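# Remove collar from hub shell, place it recess up

## Task

Pull the adjusting collar free of the hub shell and leave it lying flat on the bench with its recess facing upward. Put the hub shell down as well. Anything already achieved must still hold when the scene ends.

## Robot and tools

Robot: two arms, left_arm and right_arm. Each has a parallel two-finger gripper with a wrist camera. left_arm is on the +y side and its base is at (+0.026, +0.306, +0.028) m. right_arm's base is at (+0.017, -0.347, +0.013) m. Both bases are turned only slightly about z. The names left and right do not match image sides.

Frame: every position, velocity and target is in the scene frame. Its origin sits at table-top height, halfway between the nominal bases. +x points out over the table, +z points up and +y points toward left_arm. Offsets use these same axes, and rotations turn about the Hand target's position. Each gripper's fingers point along its own +z axis and separate along its own y axis. end_effector_position is the point between the pads, roughly 1 cm behind the tips.

execute_actions(actions, cameras): actions is a list of actions. Each action is a table of up to 15 rows, and each row is one 1/30 s control step. If a table has fewer than 15 rows, its last row is held for the remaining steps. Every row holds 14 numbers in [-1, 1]: dx, dy, dz, rx, ry, rz and opening for left_arm, then the same seven for right_arm. Both arms always appear in a row. The six pose numbers are offsets, not poses. They are measured from that arm's Hand target as it stood when the action began. Rows within one action do not add up, but the next action starts from the new Hand target, so repeating an offset moves the arm again. 1.0 equals 0.6 m for dx/dy/dz and 180 degrees for rotation. rx, ry and rz form a single rotation vector. A combined translation longer than 1.0 is shortened. Opening is absolute: +1 is fully open (0.094 m) and -1 is closed. Sending all six pose numbers as 0 re-requests the current Hand target. Note that an opening of 0 means half open, so resend an arm's present opening to leave its gripper unchanged. cameras takes names, ["all"] or []. By default, images come only when actions is empty.

move(target, speed, blend, opening_speed, grip_force, blocking, cameras): target is one 14-number row laid out as above, or a list of up to 15 such rows. Every row is an offset from the Hand targets at the start of the move, not from the previous row. Grippers travel in straight lines, and the paths do not avoid obstacles or the other arm. All paths end together, and the whole move is capped at 10 s. speed is in m/s, from 0.002 to 2.9, default 0.25. Rotation is limited to twice that value in rad/s. You may give one value, or one per target. blend, in metres, rounds the corners at intermediate targets; 0 means stop at each. opening_speed is the rate of change on the -1..+1 scale per second, minimum 0.2. Use it to close gently on parts. grip_force is the per-pad force limit, 10 to 50 N, given as one number or one per arm. It persists once set, and lower forces close slowly. blocking=false returns after about 0.5 s while the motion continues. The result adds a "move:" line with the ending (done, off_target, moving, held, fault) and any limits that acted: limits=paced means the pose was clipped, and limits=held means steps were withheld. done means the arm is within 10 mm and 2 degrees of its target. Neither done nor off_target tells you about contact.

wait(seconds 0-10): the arms hold their last command and a running move carries on. stop(): brakes a running move. zoom_image(camera, region=[x0,y0,x1,y1]) shows an enlarged part of the latest image from cam_high, cam_low, cam_left_wrist or cam_right_wrist, at most 504x504 px. Each of these cameras is 896x504. read_manual gives only licence texts. finished_scene(scene=1) ends the scene permanently.

Result lines: end_effector_position (m) and end_effector_quat_wxyz per arm. Hand target is the last commanded pose after clipping, and the next offsets count from it. Tool commands shows the gripper commands. grip_measured is the finger opening on the command scale. With nothing held it can read about 2.5 mm wide. On a firmly held hard part it can read up to about 0.064 below the part's width. grip_effort_nm is the gripper motor effort, where negative means closing. It does not directly measure pad force. Joint velocities may be shown as "within noise". Joint torques include the arm's own weight. Motor temperatures and Actions left may be omitted when little has changed. Calls that ran actions also list end_effector_position at some intermediate steps.

Behaviour to expect: orientation commands are clipped to within 40 degrees of the measured orientation on each step. The gripper may rest a few centimetres short of its target because of friction or load. Another command, even all zeros, asks again, and you can send the leftover distance as an offset. An arm that is blocked keeps pressing until it is commanded back past where the gripper is. Fast moves overshoot and strike harder. Keep paths away from an arm's own base, since passing close can flip the shoulder posture. To release a part, command an opening well above grip_measured.

Avoid: dropping parts or letting go of them while they move, slamming or pushing hard on the bench and fixed objects, and letting anything fall or be left off the table. Never let the two arms, grippers or wrist cameras touch, and never close one gripper on the other's fingers; the clearance check does not protect these. Also avoid strain on the camera cables. Loose objects may get short nudges now and then. Motors heat up when holding loads, stretching out or pushing against something. MOTOR HOT appears at 75 °C. At 90 °C the arm folds and stops working, and at 100 °C it goes limp.

Each tool is called as a command line: name --argument value for each argument, lists and objects as JSON in quotes; but a table of rows of numbers goes row by row, as --pt "numbers of a row", without its own name.

## Session

execute_actions --actions '[]'

Scene clock: 0.00 s.
left_arm: end_effector_position=(+0.4303, +0.3444, +0.1294) grip_measured=+1.000 grip_effort_nm=n/a end_effector_quat_wxyz=(+0.585, -0.055, +0.807, +0.060) | right_arm: end_effector_position=(+0.4173, -0.3836, +0.1338) grip_measured=+1.000 grip_effort_nm=n/a end_effector_quat_wxyz=(+0.614, +0.089, +0.780, -0.077)
Joint positions: left_arm=[0.01 1.571 0.388 0.866 -0.128 -0.008 0.094] | right_arm=[0.039 1.538 0.364 0.931 0.25 0.049 0.094]
Joint velocities: within noise
Joint torques (N m): no reading
Motor temperatures (°C): left_arm=[26 23 25 23 26 24 25] | right_arm=[25 27 24 23 25 24 26]
Heat: left arm: 26 °C; right arm: 27 °C.
Hand target: left_arm +0.4318, +0.3445, +0.1333; +0.589, -0.055, +0.804, +0.060 | right_arm +0.4189, -0.3837, +0.1384; +0.619, +0.090, +0.777, -0.077
Tool commands: left_gripper/opening=+1.0 right_gripper/opening=+1.0

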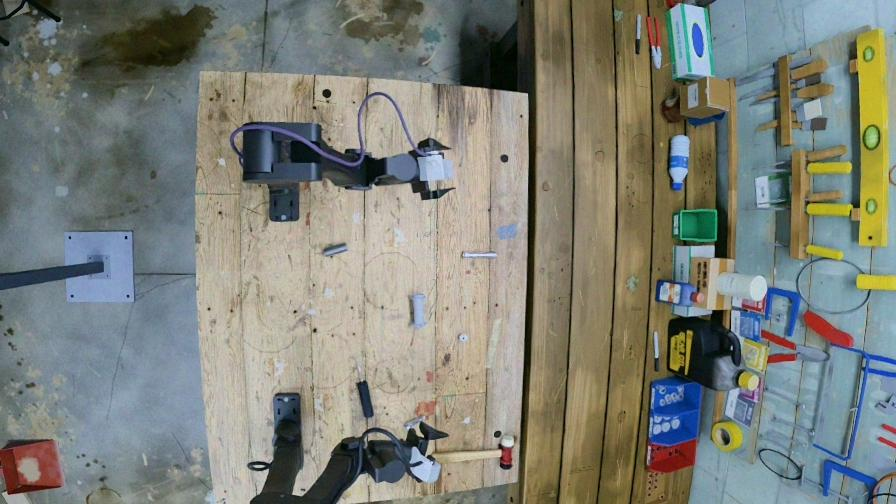

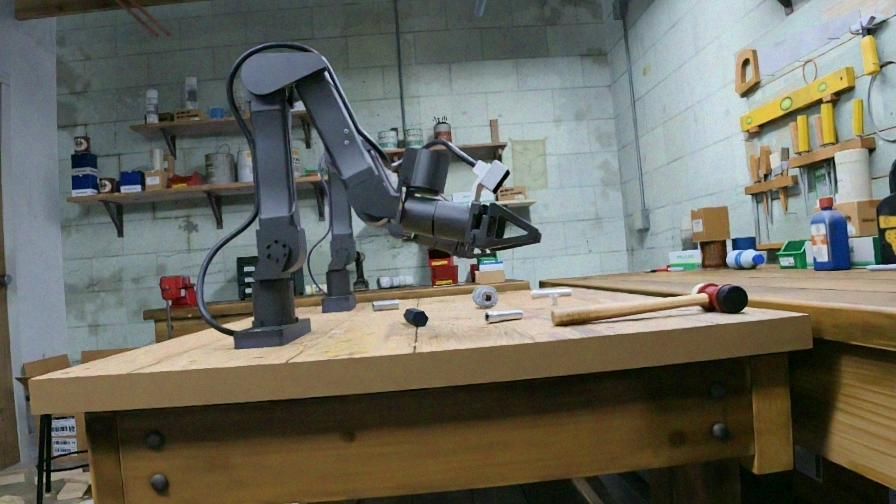

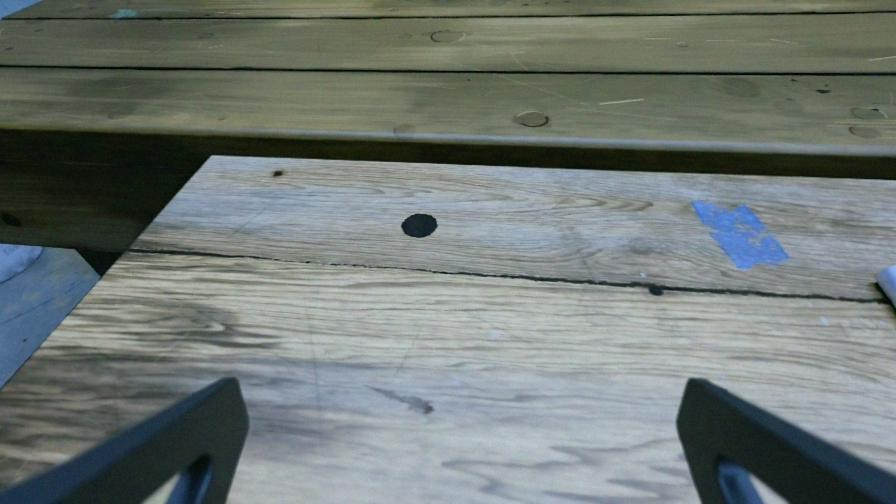

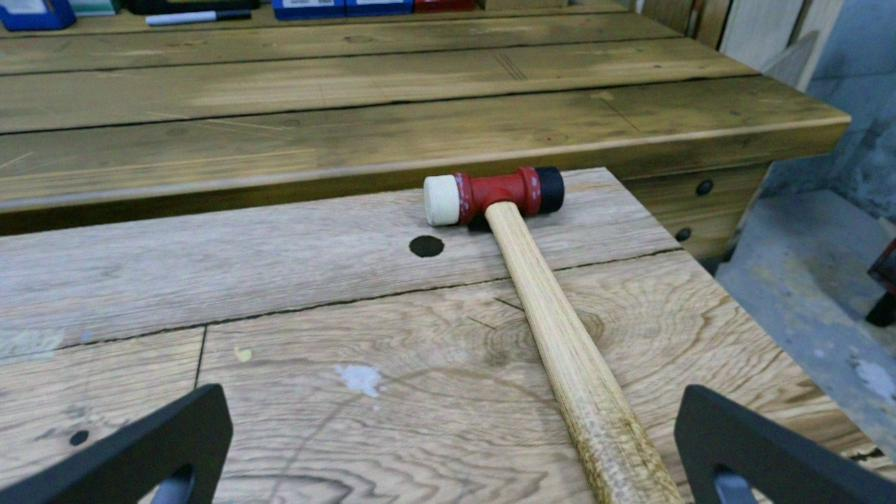

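zoom_image --camera "cam_high" --region '[310, 220, 510, 350]'

zoom_image --camera "cam_low" --region '[350, 270, 600, 340]'

Scaled by 2.520 from the camera's 896x504 image, which has a finer 1280x720 frame.

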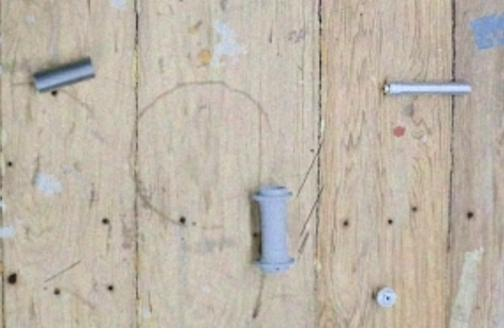

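Scaled by 2.016 from the camera's 896x504 image, which has a finer 1280x720 frame.

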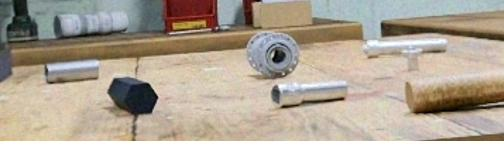

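move --target '[-0.117, -0.25, 0, 0, 0, -0.39, 1, -0.117, 0.24, 0, 0, 0, 0.42, 1]' --speed 0.4 --cameras '["all"]'

Scene clock: 14.73 s.
left_arm: end_effector_position=(+0.3576, +0.1970, +0.1299) grip_measured=+1.000 grip_effort_nm=-0.01 end_effector_quat_wxyz=(+0.516, +0.410, +0.697, -0.283) | right_arm: end_effector_position=(+0.3458, -0.2438, +0.1323) grip_measured=+1.000 grip_effort_nm=0.02 end_effector_quat_wxyz=(+0.535, -0.393, +0.680, +0.310)
Joint positions: left_arm=[0.126 1.556 0.523 0.325 1.079 0.677 0.094] | right_arm=[-0.182 1.539 0.516 0.365 -1.176 -0.619 0.094]
Joint torques (N m): left_arm=[-0.46 -4.55 8.1 1.24 0.58 0.11] | right_arm=[0.81 -4.33 8.38 1.5 -0.5 -0.11]
Heat: left arm: 26 °C; right arm: 28 °C.
Hand target: left_arm +0.3615, +0.1945, +0.1332; +0.516, +0.417, +0.690, -0.290 | right_arm +0.3487, -0.2397, +0.1385; +0.536, -0.405, +0.669, +0.318
Off the commanded pose: left_arm 0.006 m, 1 deg | right_arm 0.008 m, 2 deg.
move: done
camera_calibration:
cam_left_wrist: T_world_to_cam=[[-0.861655, -0.504907, -0.051181, 0.415828], [-0.324938, 0.626354, -0.708587, 0.119373], [0.389828, -0.593927, -0.703765, 0.159318], [0, 0, 0, 1]] pos_world=[0.334983, 0.229808, 0.217991]
cam_right_wrist: T_world_to_cam=[[0.86764, -0.497193, 0.000395134, -0.419268], [-0.314849, -0.550051, -0.773508, 0.113679], [0.3848, 0.671002, -0.633787, 0.203341], [0, 0, 0, 1]] pos_world=[0.32132, -0.28237, 0.216972]

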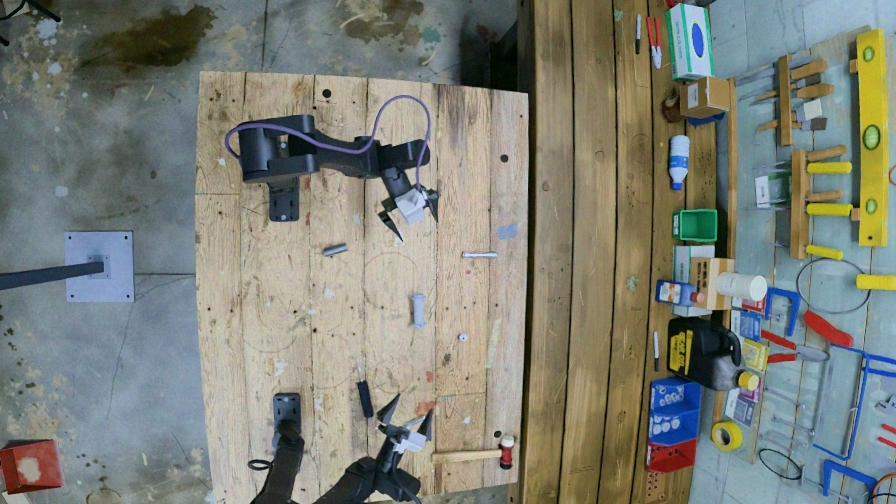

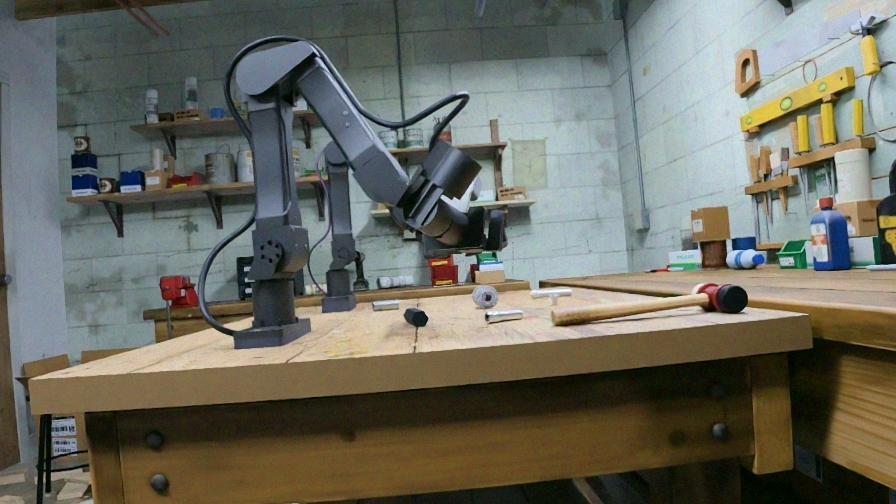

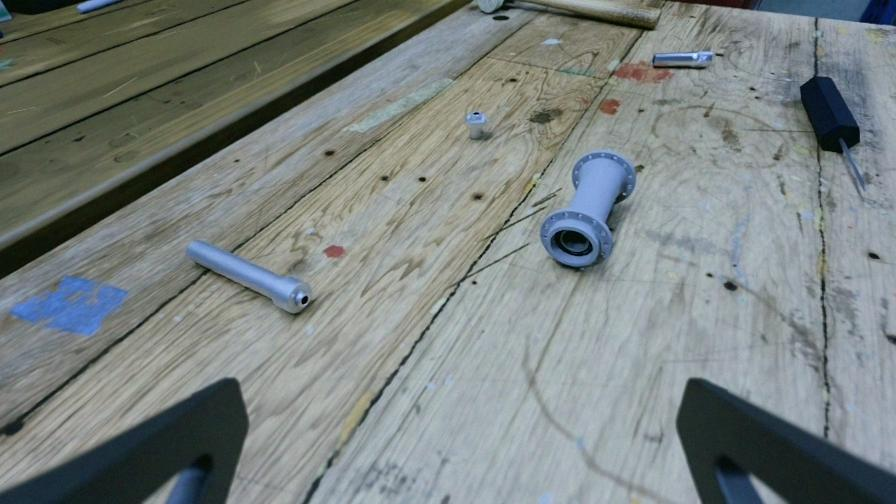

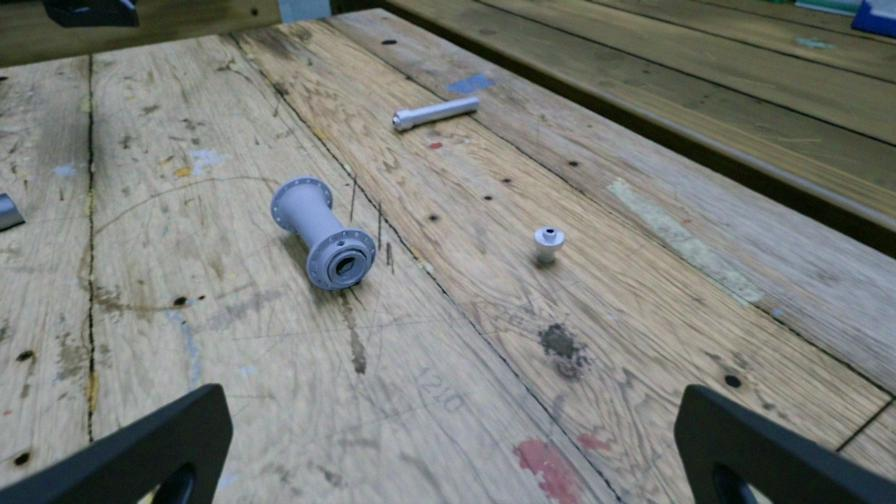

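zoom_image --camera "cam_left_wrist" --region '[520, 140, 660, 280]'

zoom_image --camera "cam_right_wrist" --region '[260, 170, 400, 310]'

Scaled by 3.600 from the camera's 896x504 image, which has a finer 1280x720 frame.

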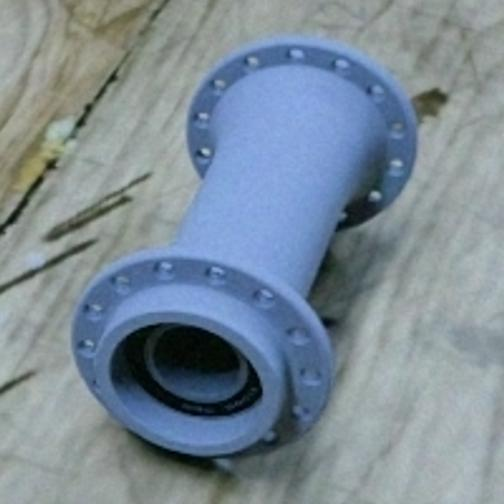

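Scaled by 3.600 from the camera's 896x504 image, which has a finer 1280x720 frame.

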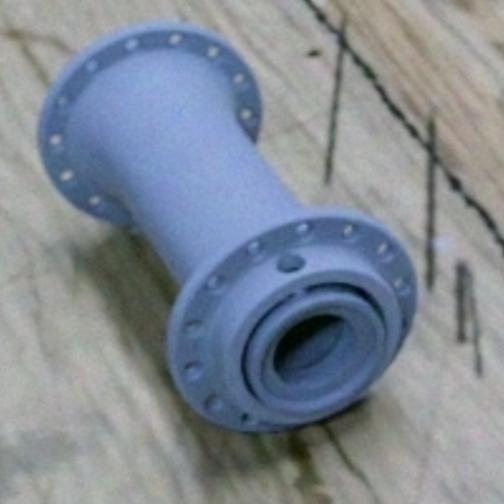

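move --target '[0.031, -0.349, -0.01, 0.312, 0.0914, -0.137, 1, 0, 0, 0, 0, 0, 0, 1]' --speed 0.3 --cameras '["cam_high","cam_left_wrist","cam_right_wrist"]'

Scene clock: 62.80 s.
left_arm: end_effector_position=(+0.3755, -0.0138, +0.1335) grip_measured=+1.000 grip_effort_nm=-0.02 end_effector_quat_wxyz=(+0.098, +0.694, +0.708, -0.087) | right_arm: end_effector_position=(+0.3455, -0.2437, +0.1318) grip_measured=+1.000 grip_effort_nm=0.02 end_effector_quat_wxyz=(+0.534, -0.394, +0.681, +0.310)
Joint positions: left_arm=[-0.696 2.207 2.035 -1.22 0.194 0.863 0.094] | right_arm=[-0.182 1.539 0.516 0.361 -1.176 -0.622 0.094]
Joint torques (N m): left_arm=[0.42 -10.81 9.31 0.62 0.11 0.1] | right_arm=[0.87 -4.34 8.5 1.5 -0.5 -0.11]
Heat: left arm: 29 °C; right arm: 28 °C.
Hand target: left_arm +0.3802, -0.0150, +0.1274; +0.092, +0.696, +0.706, -0.088 | right_arm +0.3487, -0.2397, +0.1385; +0.536, -0.405, +0.669, +0.318
Off the commanded pose: left_arm 0.008 m, 1 deg | right_arm 0.008 m, 2 deg.
move: done
camera_calibration:
cam_left_wrist: T_world_to_cam=[[-0.999668, -0.00266412, -0.0256366, 0.380272], [-0.00785802, 0.978793, 0.204699, 0.0236998], [0.0245476, 0.204833, -0.978489, 0.214498], [0, 0, 0, 1]] pos_world=[0.375066, -0.0661204, 0.214782]
cam_right_wrist: T_world_to_cam=[[0.868012, -0.496543, -0.000665947, -0.41875], [-0.315648, -0.550752, -0.772683, 0.113241], [0.383303, 0.670908, -0.634792, 0.203769], [0, 0, 0, 1]] pos_world=[0.321119, -0.28227, 0.216572]
Images, in order (width x height): cam_high 896x504, cam_left_wrist 896x504, cam_right_wrist 896x504.

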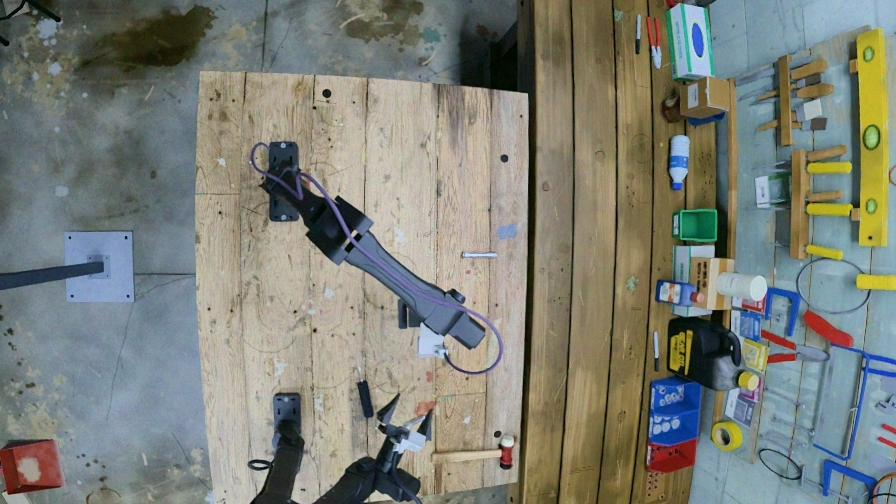

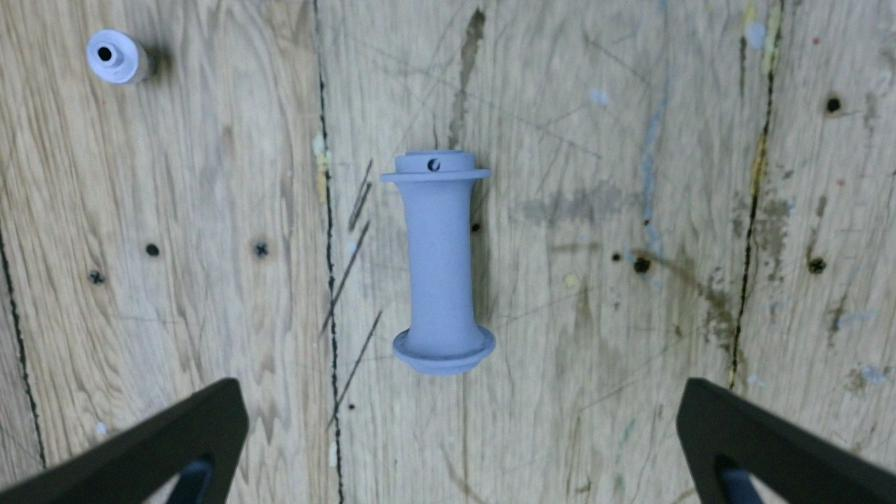

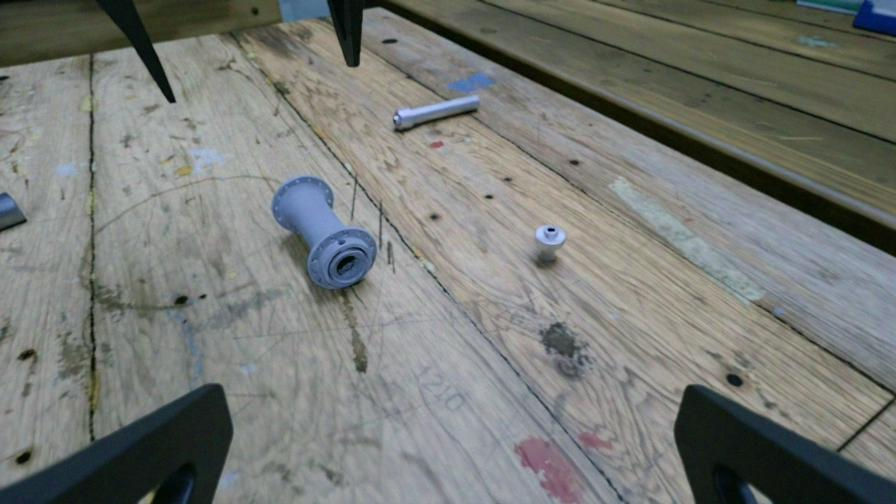

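move --target '[0.005, -0.005, 0.03, -0.1665, -0.009, 0, 1, 0.035, 0.14, -0.09, 0, 0, -0.08, 1]' --speed 0.2 --cameras '["cam_left_wrist","cam_right_wrist"]'

zoom_image --camera "cam_right_wrist" --region '[300, 160, 560, 420]'

Scene clock: 96.30 s.
left_arm: end_effector_position=(+0.3871, -0.0178, +0.1263) grip_measured=+1.000 grip_effort_nm=-0.01 end_effector_quat_wxyz=(+0.259, +0.652, +0.666, -0.252) | right_arm: end_effector_position=(+0.3738, -0.1569, +0.0893) grip_measured=+1.000 grip_effort_nm=0.02 end_effector_quat_wxyz=(+0.571, -0.319, +0.715, +0.248)
Joint positions: left_arm=[-0.543 2.028 1.545 -0.648 0.615 0.89 0.094] | right_arm=[0.267 1.847 0.382 1.196 -0.565 -0.157 0.094]
Joint torques (N m): left_arm=[0.21 -17.24 5.18 1.17 0.58 -0.07] | right_arm=[0.73 -4.71 2.73 2.61 -0.01 0.09]
Heat: left arm: 28 °C; right arm: 28 °C.
Hand target: left_arm +0.3832, -0.0179, +0.1454; +0.278, +0.650, +0.659, -0.257 | right_arm +0.3696, -0.1557, +0.0843; +0.571, -0.318, +0.715, +0.248
Off the commanded pose: left_arm 0.019 m, 2 deg | right_arm 0.006 m, 0 deg.
move: off_target (left_arm)
camera_calibration:
cam_left_wrist: T_world_to_cam=[[-0.999674, -0.0117348, -0.0226852, 0.391169], [-0.00526574, 0.963814, -0.266523, 0.0873597], [0.0249919, -0.266317, -0.963562, 0.197542], [0, 0, 0, 1]] pos_world=[0.386564, -0.0269995, 0.222501]
cam_right_wrist: T_world_to_cam=[[0.739226, -0.673355, 0.0117508, -0.380862], [-0.414187, -0.468324, -0.780462, 0.187607], [0.531032, 0.572071, -0.625092, 0.0361199], [0, 0, 0, 1]] pos_world=[0.340066, -0.189258, 0.173474]
Images, in order (width x height): cam_left_wrist 896x504, cam_right_wrist 896x504.

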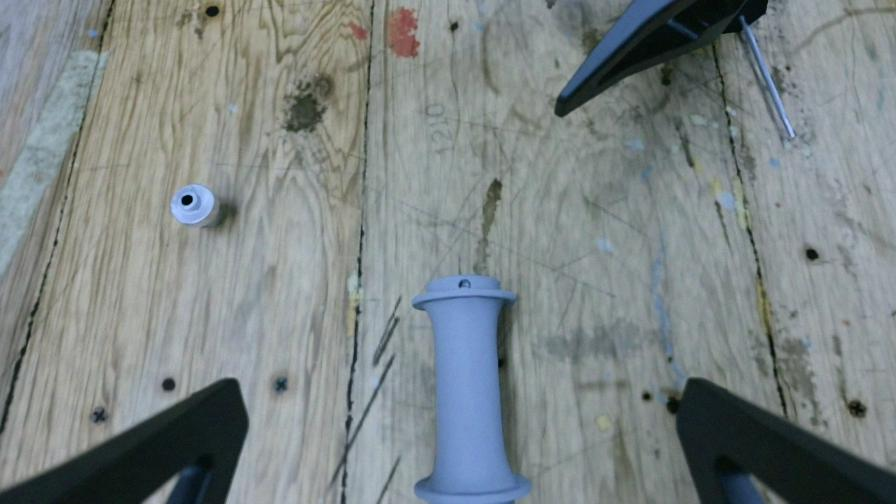

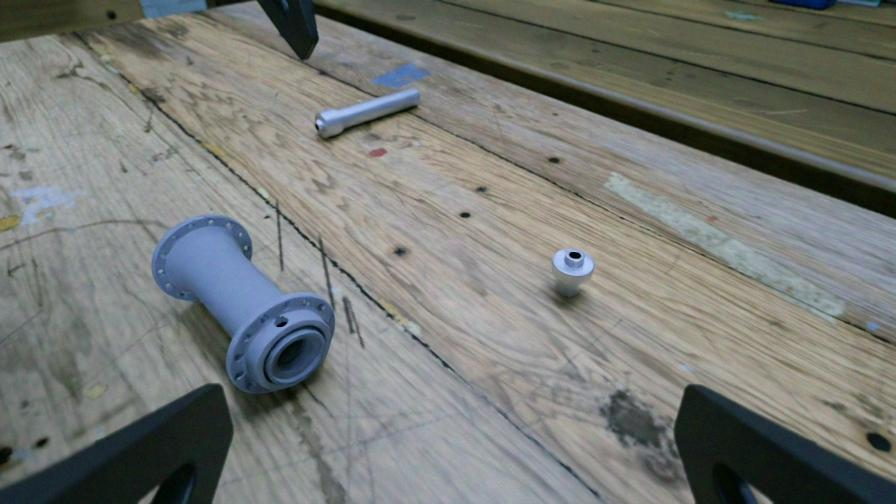

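Scaled by 1.938 from the camera's 896x504 image, which has a finer 1280x720 frame.

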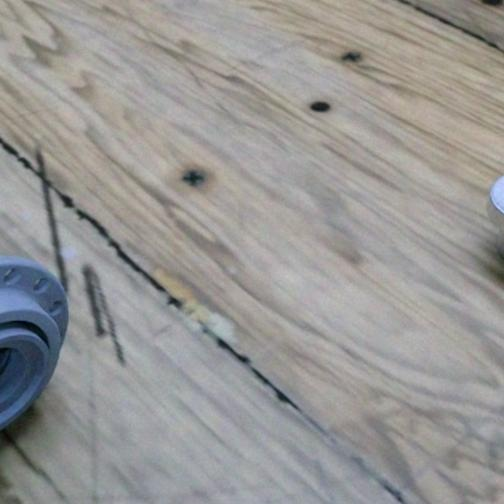

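zoom_image --camera "cam_right_wrist" --region '[210, 280, 350, 400]'

zoom_image --camera "cam_left_wrist" --region '[400, 260, 530, 330]'

Scaled by 3.600 from the camera's 896x504 image, which has a finer 1280x720 frame.

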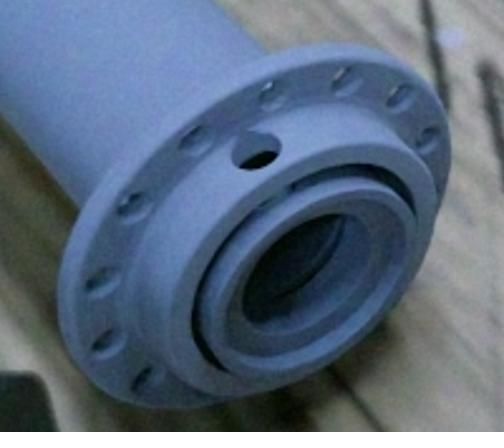

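Scaled by 3.877 from the camera's 896x504 image, which has a finer 1280x720 frame.

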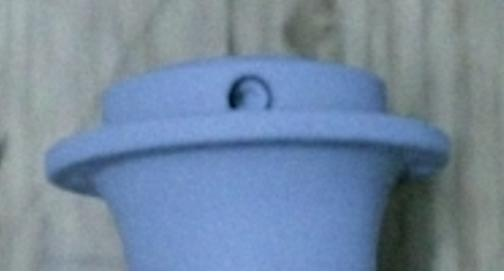

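move --target '[-0.008, -0.003, -0.15, 0, 0, 0, 1, 0, 0, 0, 0, 0, 0, 1]' --speed 0.2 --cameras '["cam_left_wrist","cam_right_wrist","cam_low"]'

Scene clock: 113.93 s.
left_arm: end_effector_position=(+0.3865, -0.0178, +0.0688) grip_measured=+1.000 grip_effort_nm=-0.01 end_effector_quat_wxyz=(+0.292, +0.652, +0.656, -0.245) | right_arm: end_effector_position=(+0.3739, -0.1569, +0.0894) grip_measured=+1.000 grip_effort_nm=0.02 end_effector_quat_wxyz=(+0.571, -0.319, +0.715, +0.247)
Joint positions: left_arm=[-0.543 2.065 1.322 -0.312 0.617 0.879 0.094] | right_arm=[0.267 1.847 0.382 1.197 -0.565 -0.157 0.094]
Joint torques (N m): left_arm=[-0.66 -10.36 5.16 1.27 0.49 -0.08] | right_arm=[0.8 -4.68 2.7 2.61 0 0.08]
Motor temperatures (°C): left_arm=[26 28 28 25 26 24 25] | right_arm=[25 28 26 29 25 24 26]
Heat: left arm: 28 °C; right arm: 29 °C.
Hand target: left_arm +0.3784, -0.0198, +0.0554; +0.278, +0.650, +0.658, -0.257 | right_arm +0.3696, -0.1557, +0.0842; +0.571, -0.318, +0.715, +0.248
Off the commanded pose: left_arm 0.016 m, 2 deg | right_arm 0.007 m, 0 deg.
move: off_target (left_arm)
camera_calibration:
cam_left_wrist: T_world_to_cam=[[-0.996633, -0.0206516, -0.0793529, 0.391792], [0.00452371, 0.952441, -0.304688, 0.0706873], [0.0818713, -0.304021, -0.949141, 0.118544], [0, 0, 0, 1]] pos_world=[0.380447, -0.0231947, 0.165142]
cam_right_wrist: T_world_to_cam=[[0.738928, -0.673683, 0.0116638, -0.380949], [-0.414318, -0.467958, -0.780613, 0.187741], [0.531344, 0.571984, -0.624906, 0.0359692], [0, 0, 0, 1]] pos_world=[0.340167, -0.189358, 0.173474]
Images, in order (width x height): cam_low 896x504, cam_left_wrist 896x504, cam_right_wrist 896x504.

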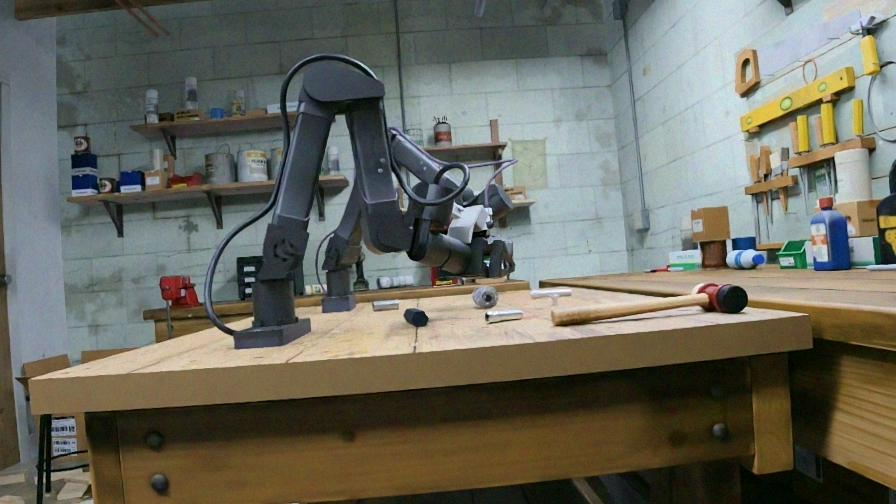

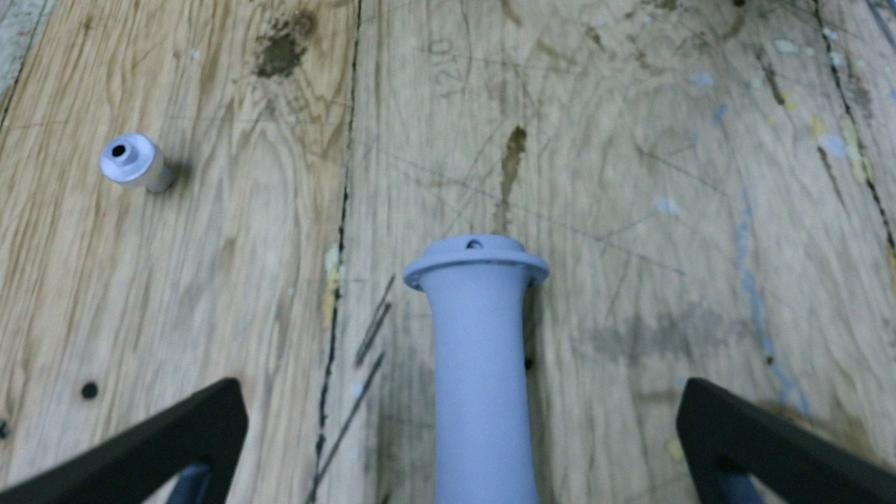

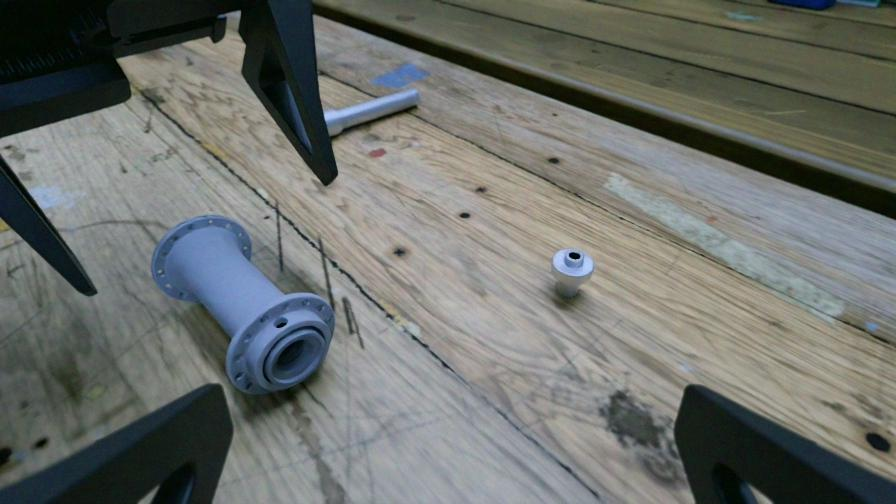

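move --target '[-0.003, 0, -0.063, 0, 0, 0, 1, 0, 0, 0, 0, 0, 0, 1]' --speed 0.12 --cameras '["cam_left_wrist","cam_right_wrist"]'

Scene clock: 119.13 s.
left_arm: end_effector_position=(+0.3856, -0.0185, +0.0318) grip_measured=+1.000 grip_effort_nm=-0.01 end_effector_quat_wxyz=(+0.293, +0.652, +0.655, -0.246) | right_arm: end_effector_position=(+0.3739, -0.1569, +0.0894) grip_measured=+1.000 grip_effort_nm=0.02 end_effector_quat_wxyz=(+0.571, -0.319, +0.715, +0.247)
Joint positions: left_arm=[-0.545 2.138 1.266 -0.18 0.617 0.877 0.094] | right_arm=[0.267 1.847 0.382 1.197 -0.565 -0.157 0.094]
Joint torques (N m): left_arm=[-0.69 -10.37 4.89 1.29 0.47 -0.08] | right_arm=[0.76 -4.68 2.7 2.6 -0.01 0.07]
Heat: left arm: 28 °C; right arm: 30 °C.
Hand target: left_arm +0.3765, -0.0198, +0.0176; +0.278, +0.650, +0.658, -0.258 | right_arm +0.3696, -0.1557, +0.0842; +0.571, -0.318, +0.715, +0.248
Off the commanded pose: left_arm 0.017 m, 2 deg | right_arm 0.007 m, 0 deg.
move: off_target (left_arm)
camera_calibration:
cam_left_wrist: T_world_to_cam=[[-0.996579, -0.0204154, -0.0800784, 0.388032], [0.00510904, 0.951931, -0.30627, 0.0599873], [0.0824817, -0.305631, -0.948571, 0.0830687], [0, 0, 0, 1]] pos_world=[0.379547, -0.0237935, 0.128242]
cam_right_wrist: T_world_to_cam=[[0.738928, -0.673683, 0.0116638, -0.380949], [-0.414318, -0.467958, -0.780613, 0.187741], [0.531344, 0.571984, -0.624906, 0.0359692], [0, 0, 0, 1]] pos_world=[0.340167, -0.189358, 0.173474]
Images, in order (width x height): cam_left_wrist 896x504, cam_right_wrist 896x504.

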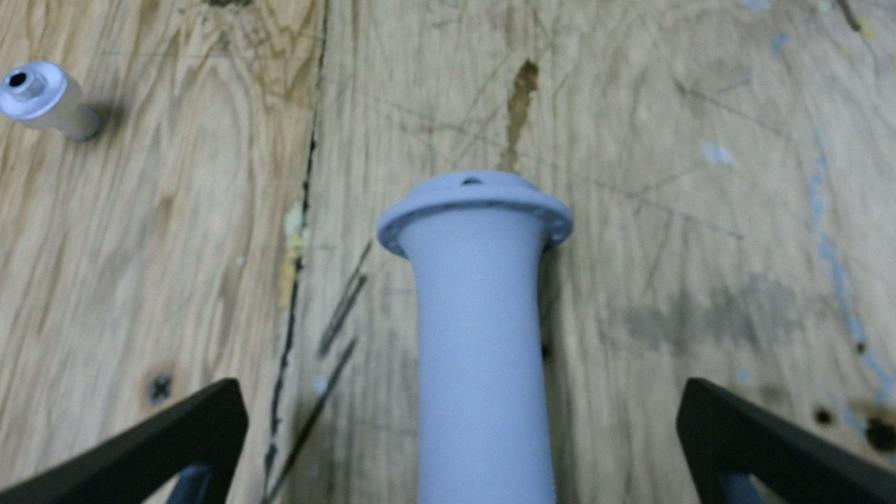

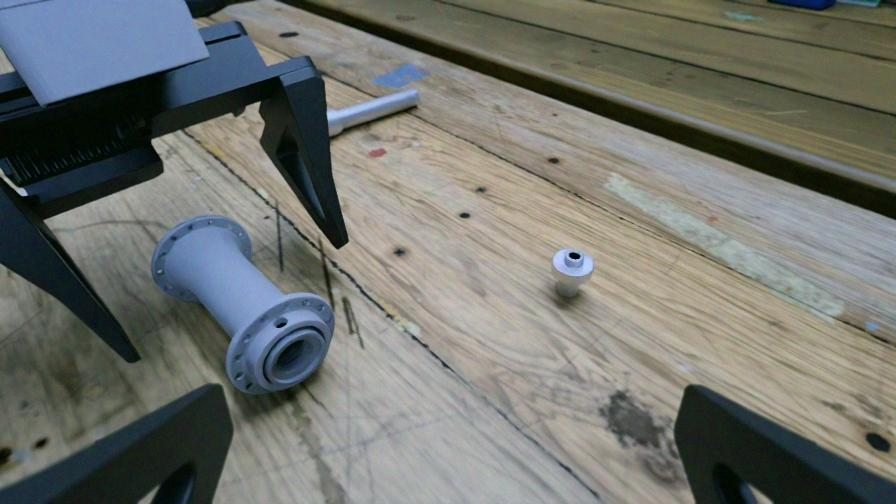

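move --pt "-0.003 -0.010 -0.013 0 0 0 1 0 0 0 0 0 0 1" --pt "-0.003 -0.010 -0.013 0 0 0 -0.55 0 0 0 0 0 0 1" --speed 0.1 --opening_speed 0.6 --cameras '["cam_left_wrist","cam_right_wrist"]'

Scene clock: 132.30 s.
left_arm: end_effector_position=(+0.3835, -0.0276, +0.0284) grip_measured=-0.210 grip_effort_nm=-1.04 end_effector_quat_wxyz=(+0.297, +0.653, +0.651, -0.249) | right_arm: end_effector_position=(+0.3739, -0.1569, +0.0894) grip_measured=+1.000 grip_effort_nm=0.02 end_effector_quat_wxyz=(+0.571, -0.319, +0.715, +0.247)
Joint positions: left_arm=[-0.564 2.154 1.266 -0.145 0.617 0.859 0.037] | right_arm=[0.267 1.847 0.382 1.197 -0.565 -0.157 0.094]
Joint torques (N m): left_arm=[-0.35 -10 4.63 1.3 0.38 -0.06] | right_arm=[0.77 -4.67 2.71 2.59 -0.02 0.06]
Heat: left arm: 27 °C; right arm: 31 °C.
Hand target: left_arm +0.3748, -0.0257, +0.0097; +0.278, +0.650, +0.658, -0.258 | right_arm +0.3696, -0.1557, +0.0842; +0.571, -0.318, +0.715, +0.248
Off the commanded pose: left_arm 0.021 m, 2 deg | right_arm 0.007 m, 0 deg.
move: off_target (left_arm); target 2's new opening was sent with left_arm's hand 0.020 m and 2 deg from that target
camera_calibration:
cam_left_wrist: T_world_to_cam=[[-0.996355, -0.015011, -0.0839745, 0.385665], [0.0123749, 0.948549, -0.316388, 0.0649466], [0.0844032, -0.316273, -0.944906, 0.0759946], [0, 0, 0, 1]] pos_world=[0.377042, -0.0317807, 0.124742]
cam_right_wrist: T_world_to_cam=[[0.738928, -0.673683, 0.0116638, -0.380949], [-0.414318, -0.467958, -0.780613, 0.187741], [0.531344, 0.571984, -0.624906, 0.0359692], [0, 0, 0, 1]] pos_world=[0.340167, -0.189358, 0.173474]
Images, in order (width x height): cam_left_wrist 896x504, cam_right_wrist 896x504.

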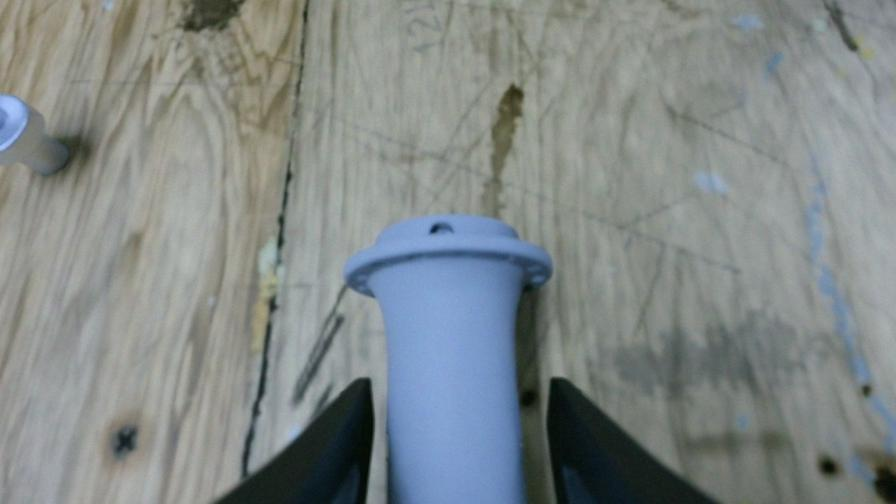

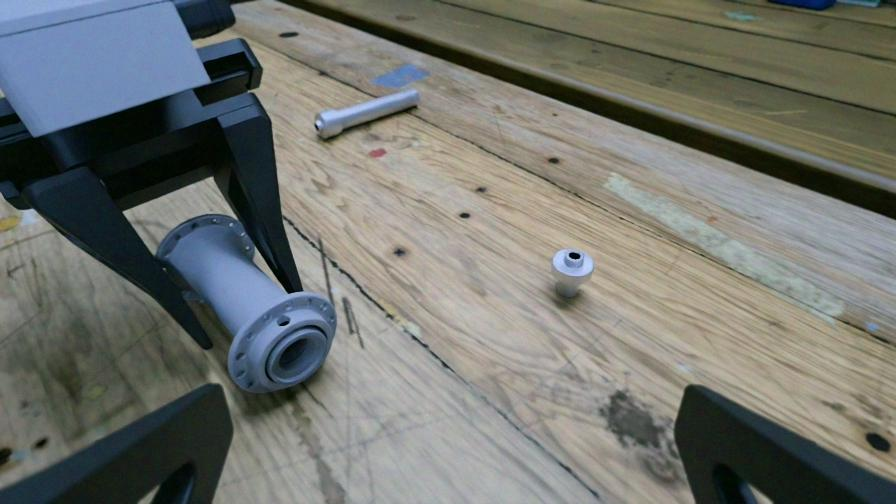

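move --target '[0,0,0, 0, 0, 0, -0.8, 0, 0, 0, 0, 0, 0, 1]' --opening_speed 0.6 --cameras '["cam_left_wrist","cam_right_wrist"]'

zoom_image --camera "cam_right_wrist" --region '[120, 180, 380, 400]'

Scene clock: 139.43 s.
left_arm: end_effector_position=(+0.3835, -0.0276, +0.0284) grip_measured=-0.210 grip_effort_nm=-1.04 end_effector_quat_wxyz=(+0.297, +0.653, +0.651, -0.249) | right_arm: end_effector_position=(+0.3739, -0.1569, +0.0894) grip_measured=+1.000 grip_effort_nm=0.02 end_effector_quat_wxyz=(+0.571, -0.319, +0.715, +0.247)
Joint positions: left_arm=[-0.564 2.154 1.266 -0.145 0.617 0.859 0.037] | right_arm=[0.267 1.847 0.382 1.197 -0.565 -0.157 0.094]
Joint torques (N m): left_arm=[-0.35 -10 4.6 1.3 0.38 -0.07] | right_arm=[0.73 -4.68 2.7 2.6 -0.01 0.07]
Heat: left arm: 28 °C; right arm: 32 °C.
Hand target: left_arm +0.3748, -0.0257, +0.0097; +0.278, +0.650, +0.658, -0.258 | right_arm +0.3696, -0.1557, +0.0842; +0.571, -0.318, +0.715, +0.248
Off the commanded pose: left_arm 0.021 m, 3 deg | right_arm 0.007 m, 0 deg.
move: off_target (left_arm)
camera_calibration:
cam_left_wrist: T_world_to_cam=[[-0.996355, -0.015011, -0.0839745, 0.385665], [0.0123749, 0.948549, -0.316388, 0.0649466], [0.0844032, -0.316273, -0.944906, 0.0759946], [0, 0, 0, 1]] pos_world=[0.377042, -0.0317807, 0.124742]
cam_right_wrist: T_world_to_cam=[[0.738928, -0.673683, 0.0116638, -0.380949], [-0.414318, -0.467958, -0.780613, 0.187741], [0.531344, 0.571984, -0.624906, 0.0359692], [0, 0, 0, 1]] pos_world=[0.340167, -0.189358, 0.173474]
Images, in order (width x height): cam_left_wrist 896x504, cam_right_wrist 896x504.

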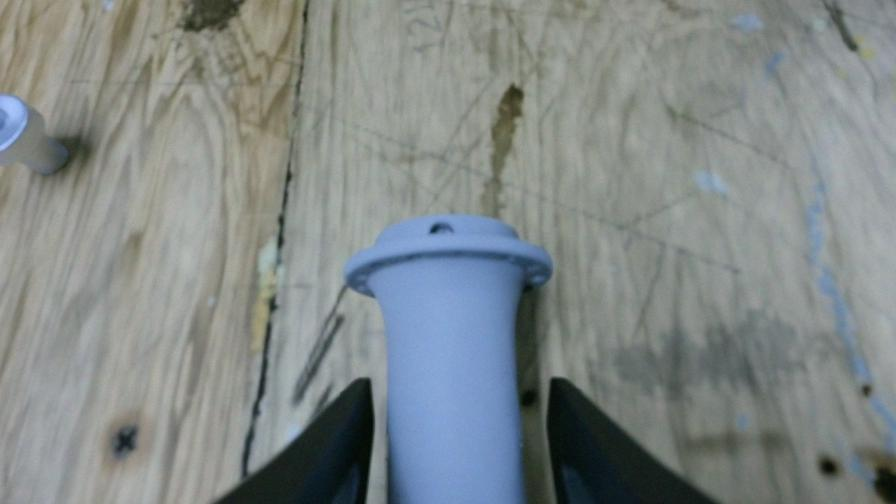

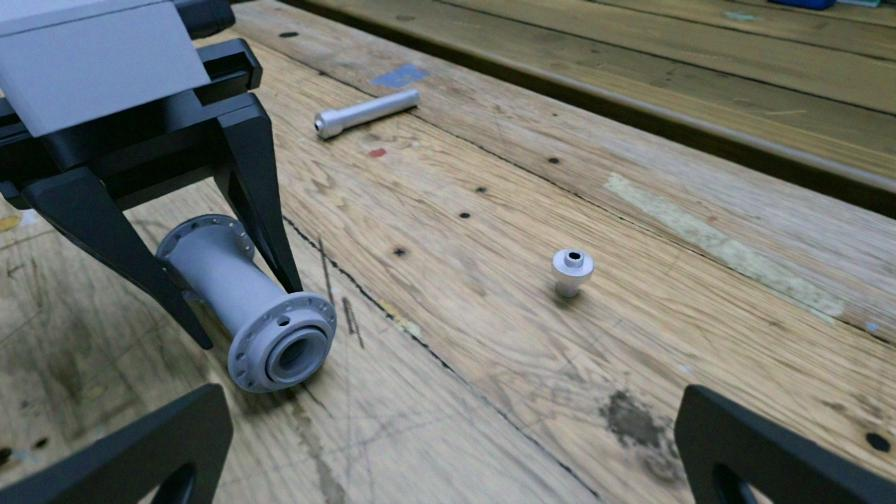

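Scaled by 1.938 from the camera's 896x504 image, which has a finer 1280x720 frame.

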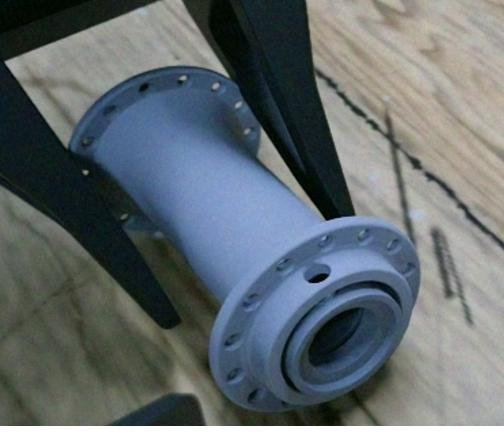

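move --pt "0 0 0 0 0 0 1 0 0 0 0 0 0 1" --pt "-0.002 0.006 0.03 0.115 0.003 0 1 0 0 0 0 0 0 1" --speed 0.15 --cameras '["cam_left_wrist","cam_right_wrist"]'

Scene clock: 152.37 s.
left_arm: end_effector_position=(+0.3712, -0.0178, +0.0332) grip_measured=+0.998 grip_effort_nm=0.08 end_effector_quat_wxyz=(+0.160, +0.684, +0.699, -0.137) | right_arm: end_effector_position=(+0.3739, -0.1569, +0.0894) grip_measured=+1.000 grip_effort_nm=0.02 end_effector_quat_wxyz=(+0.571, -0.319, +0.715, +0.247)
Joint positions: left_arm=[-0.664 2.171 1.525 -0.633 0.312 0.865 0.094] | right_arm=[0.267 1.847 0.382 1.197 -0.565 -0.157 0.094]
Joint torques (N m): left_arm=[-0.31 -10.44 9.03 0.8 0.2 0.08] | right_arm=[0.79 -4.66 2.73 2.59 -0.02 0.08]
Heat: left arm: 28 °C; right arm: 32 °C.
Hand target: left_arm +0.3735, -0.0221, +0.0276; +0.154, +0.688, +0.695, -0.138 | right_arm +0.3696, -0.1557, +0.0842; +0.571, -0.318, +0.715, +0.248
Off the commanded pose: left_arm 0.007 m, 1 deg | right_arm 0.007 m, 0 deg.
move: done
camera_calibration:
cam_left_wrist: T_world_to_cam=[[-0.999007, -0.0104193, -0.0433168, 0.373578], [-0.0124786, 0.998791, 0.0475458, 0.0554584], [0.042769, 0.0480391, -0.997929, 0.108347], [0, 0, 0, 1]] pos_world=[0.369266, -0.0567038, 0.121668]
cam_right_wrist: T_world_to_cam=[[0.738928, -0.673683, 0.0116638, -0.380949], [-0.414318, -0.467958, -0.780613, 0.187741], [0.531344, 0.571984, -0.624906, 0.0359692], [0, 0, 0, 1]] pos_world=[0.340167, -0.189358, 0.173474]
Images, in order (width x height): cam_left_wrist 896x504, cam_right_wrist 896x504.

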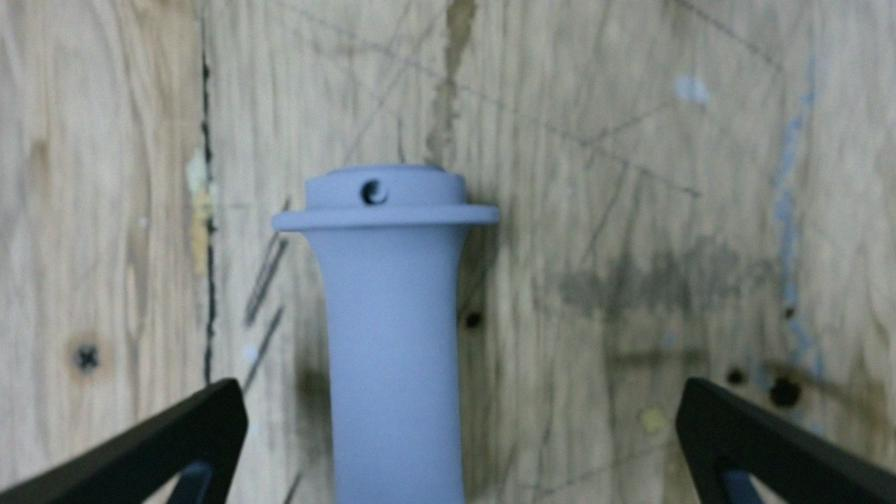

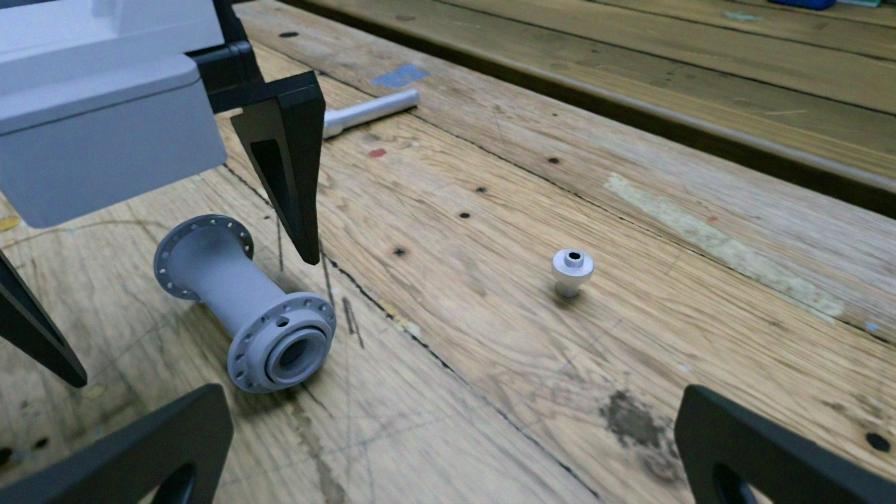

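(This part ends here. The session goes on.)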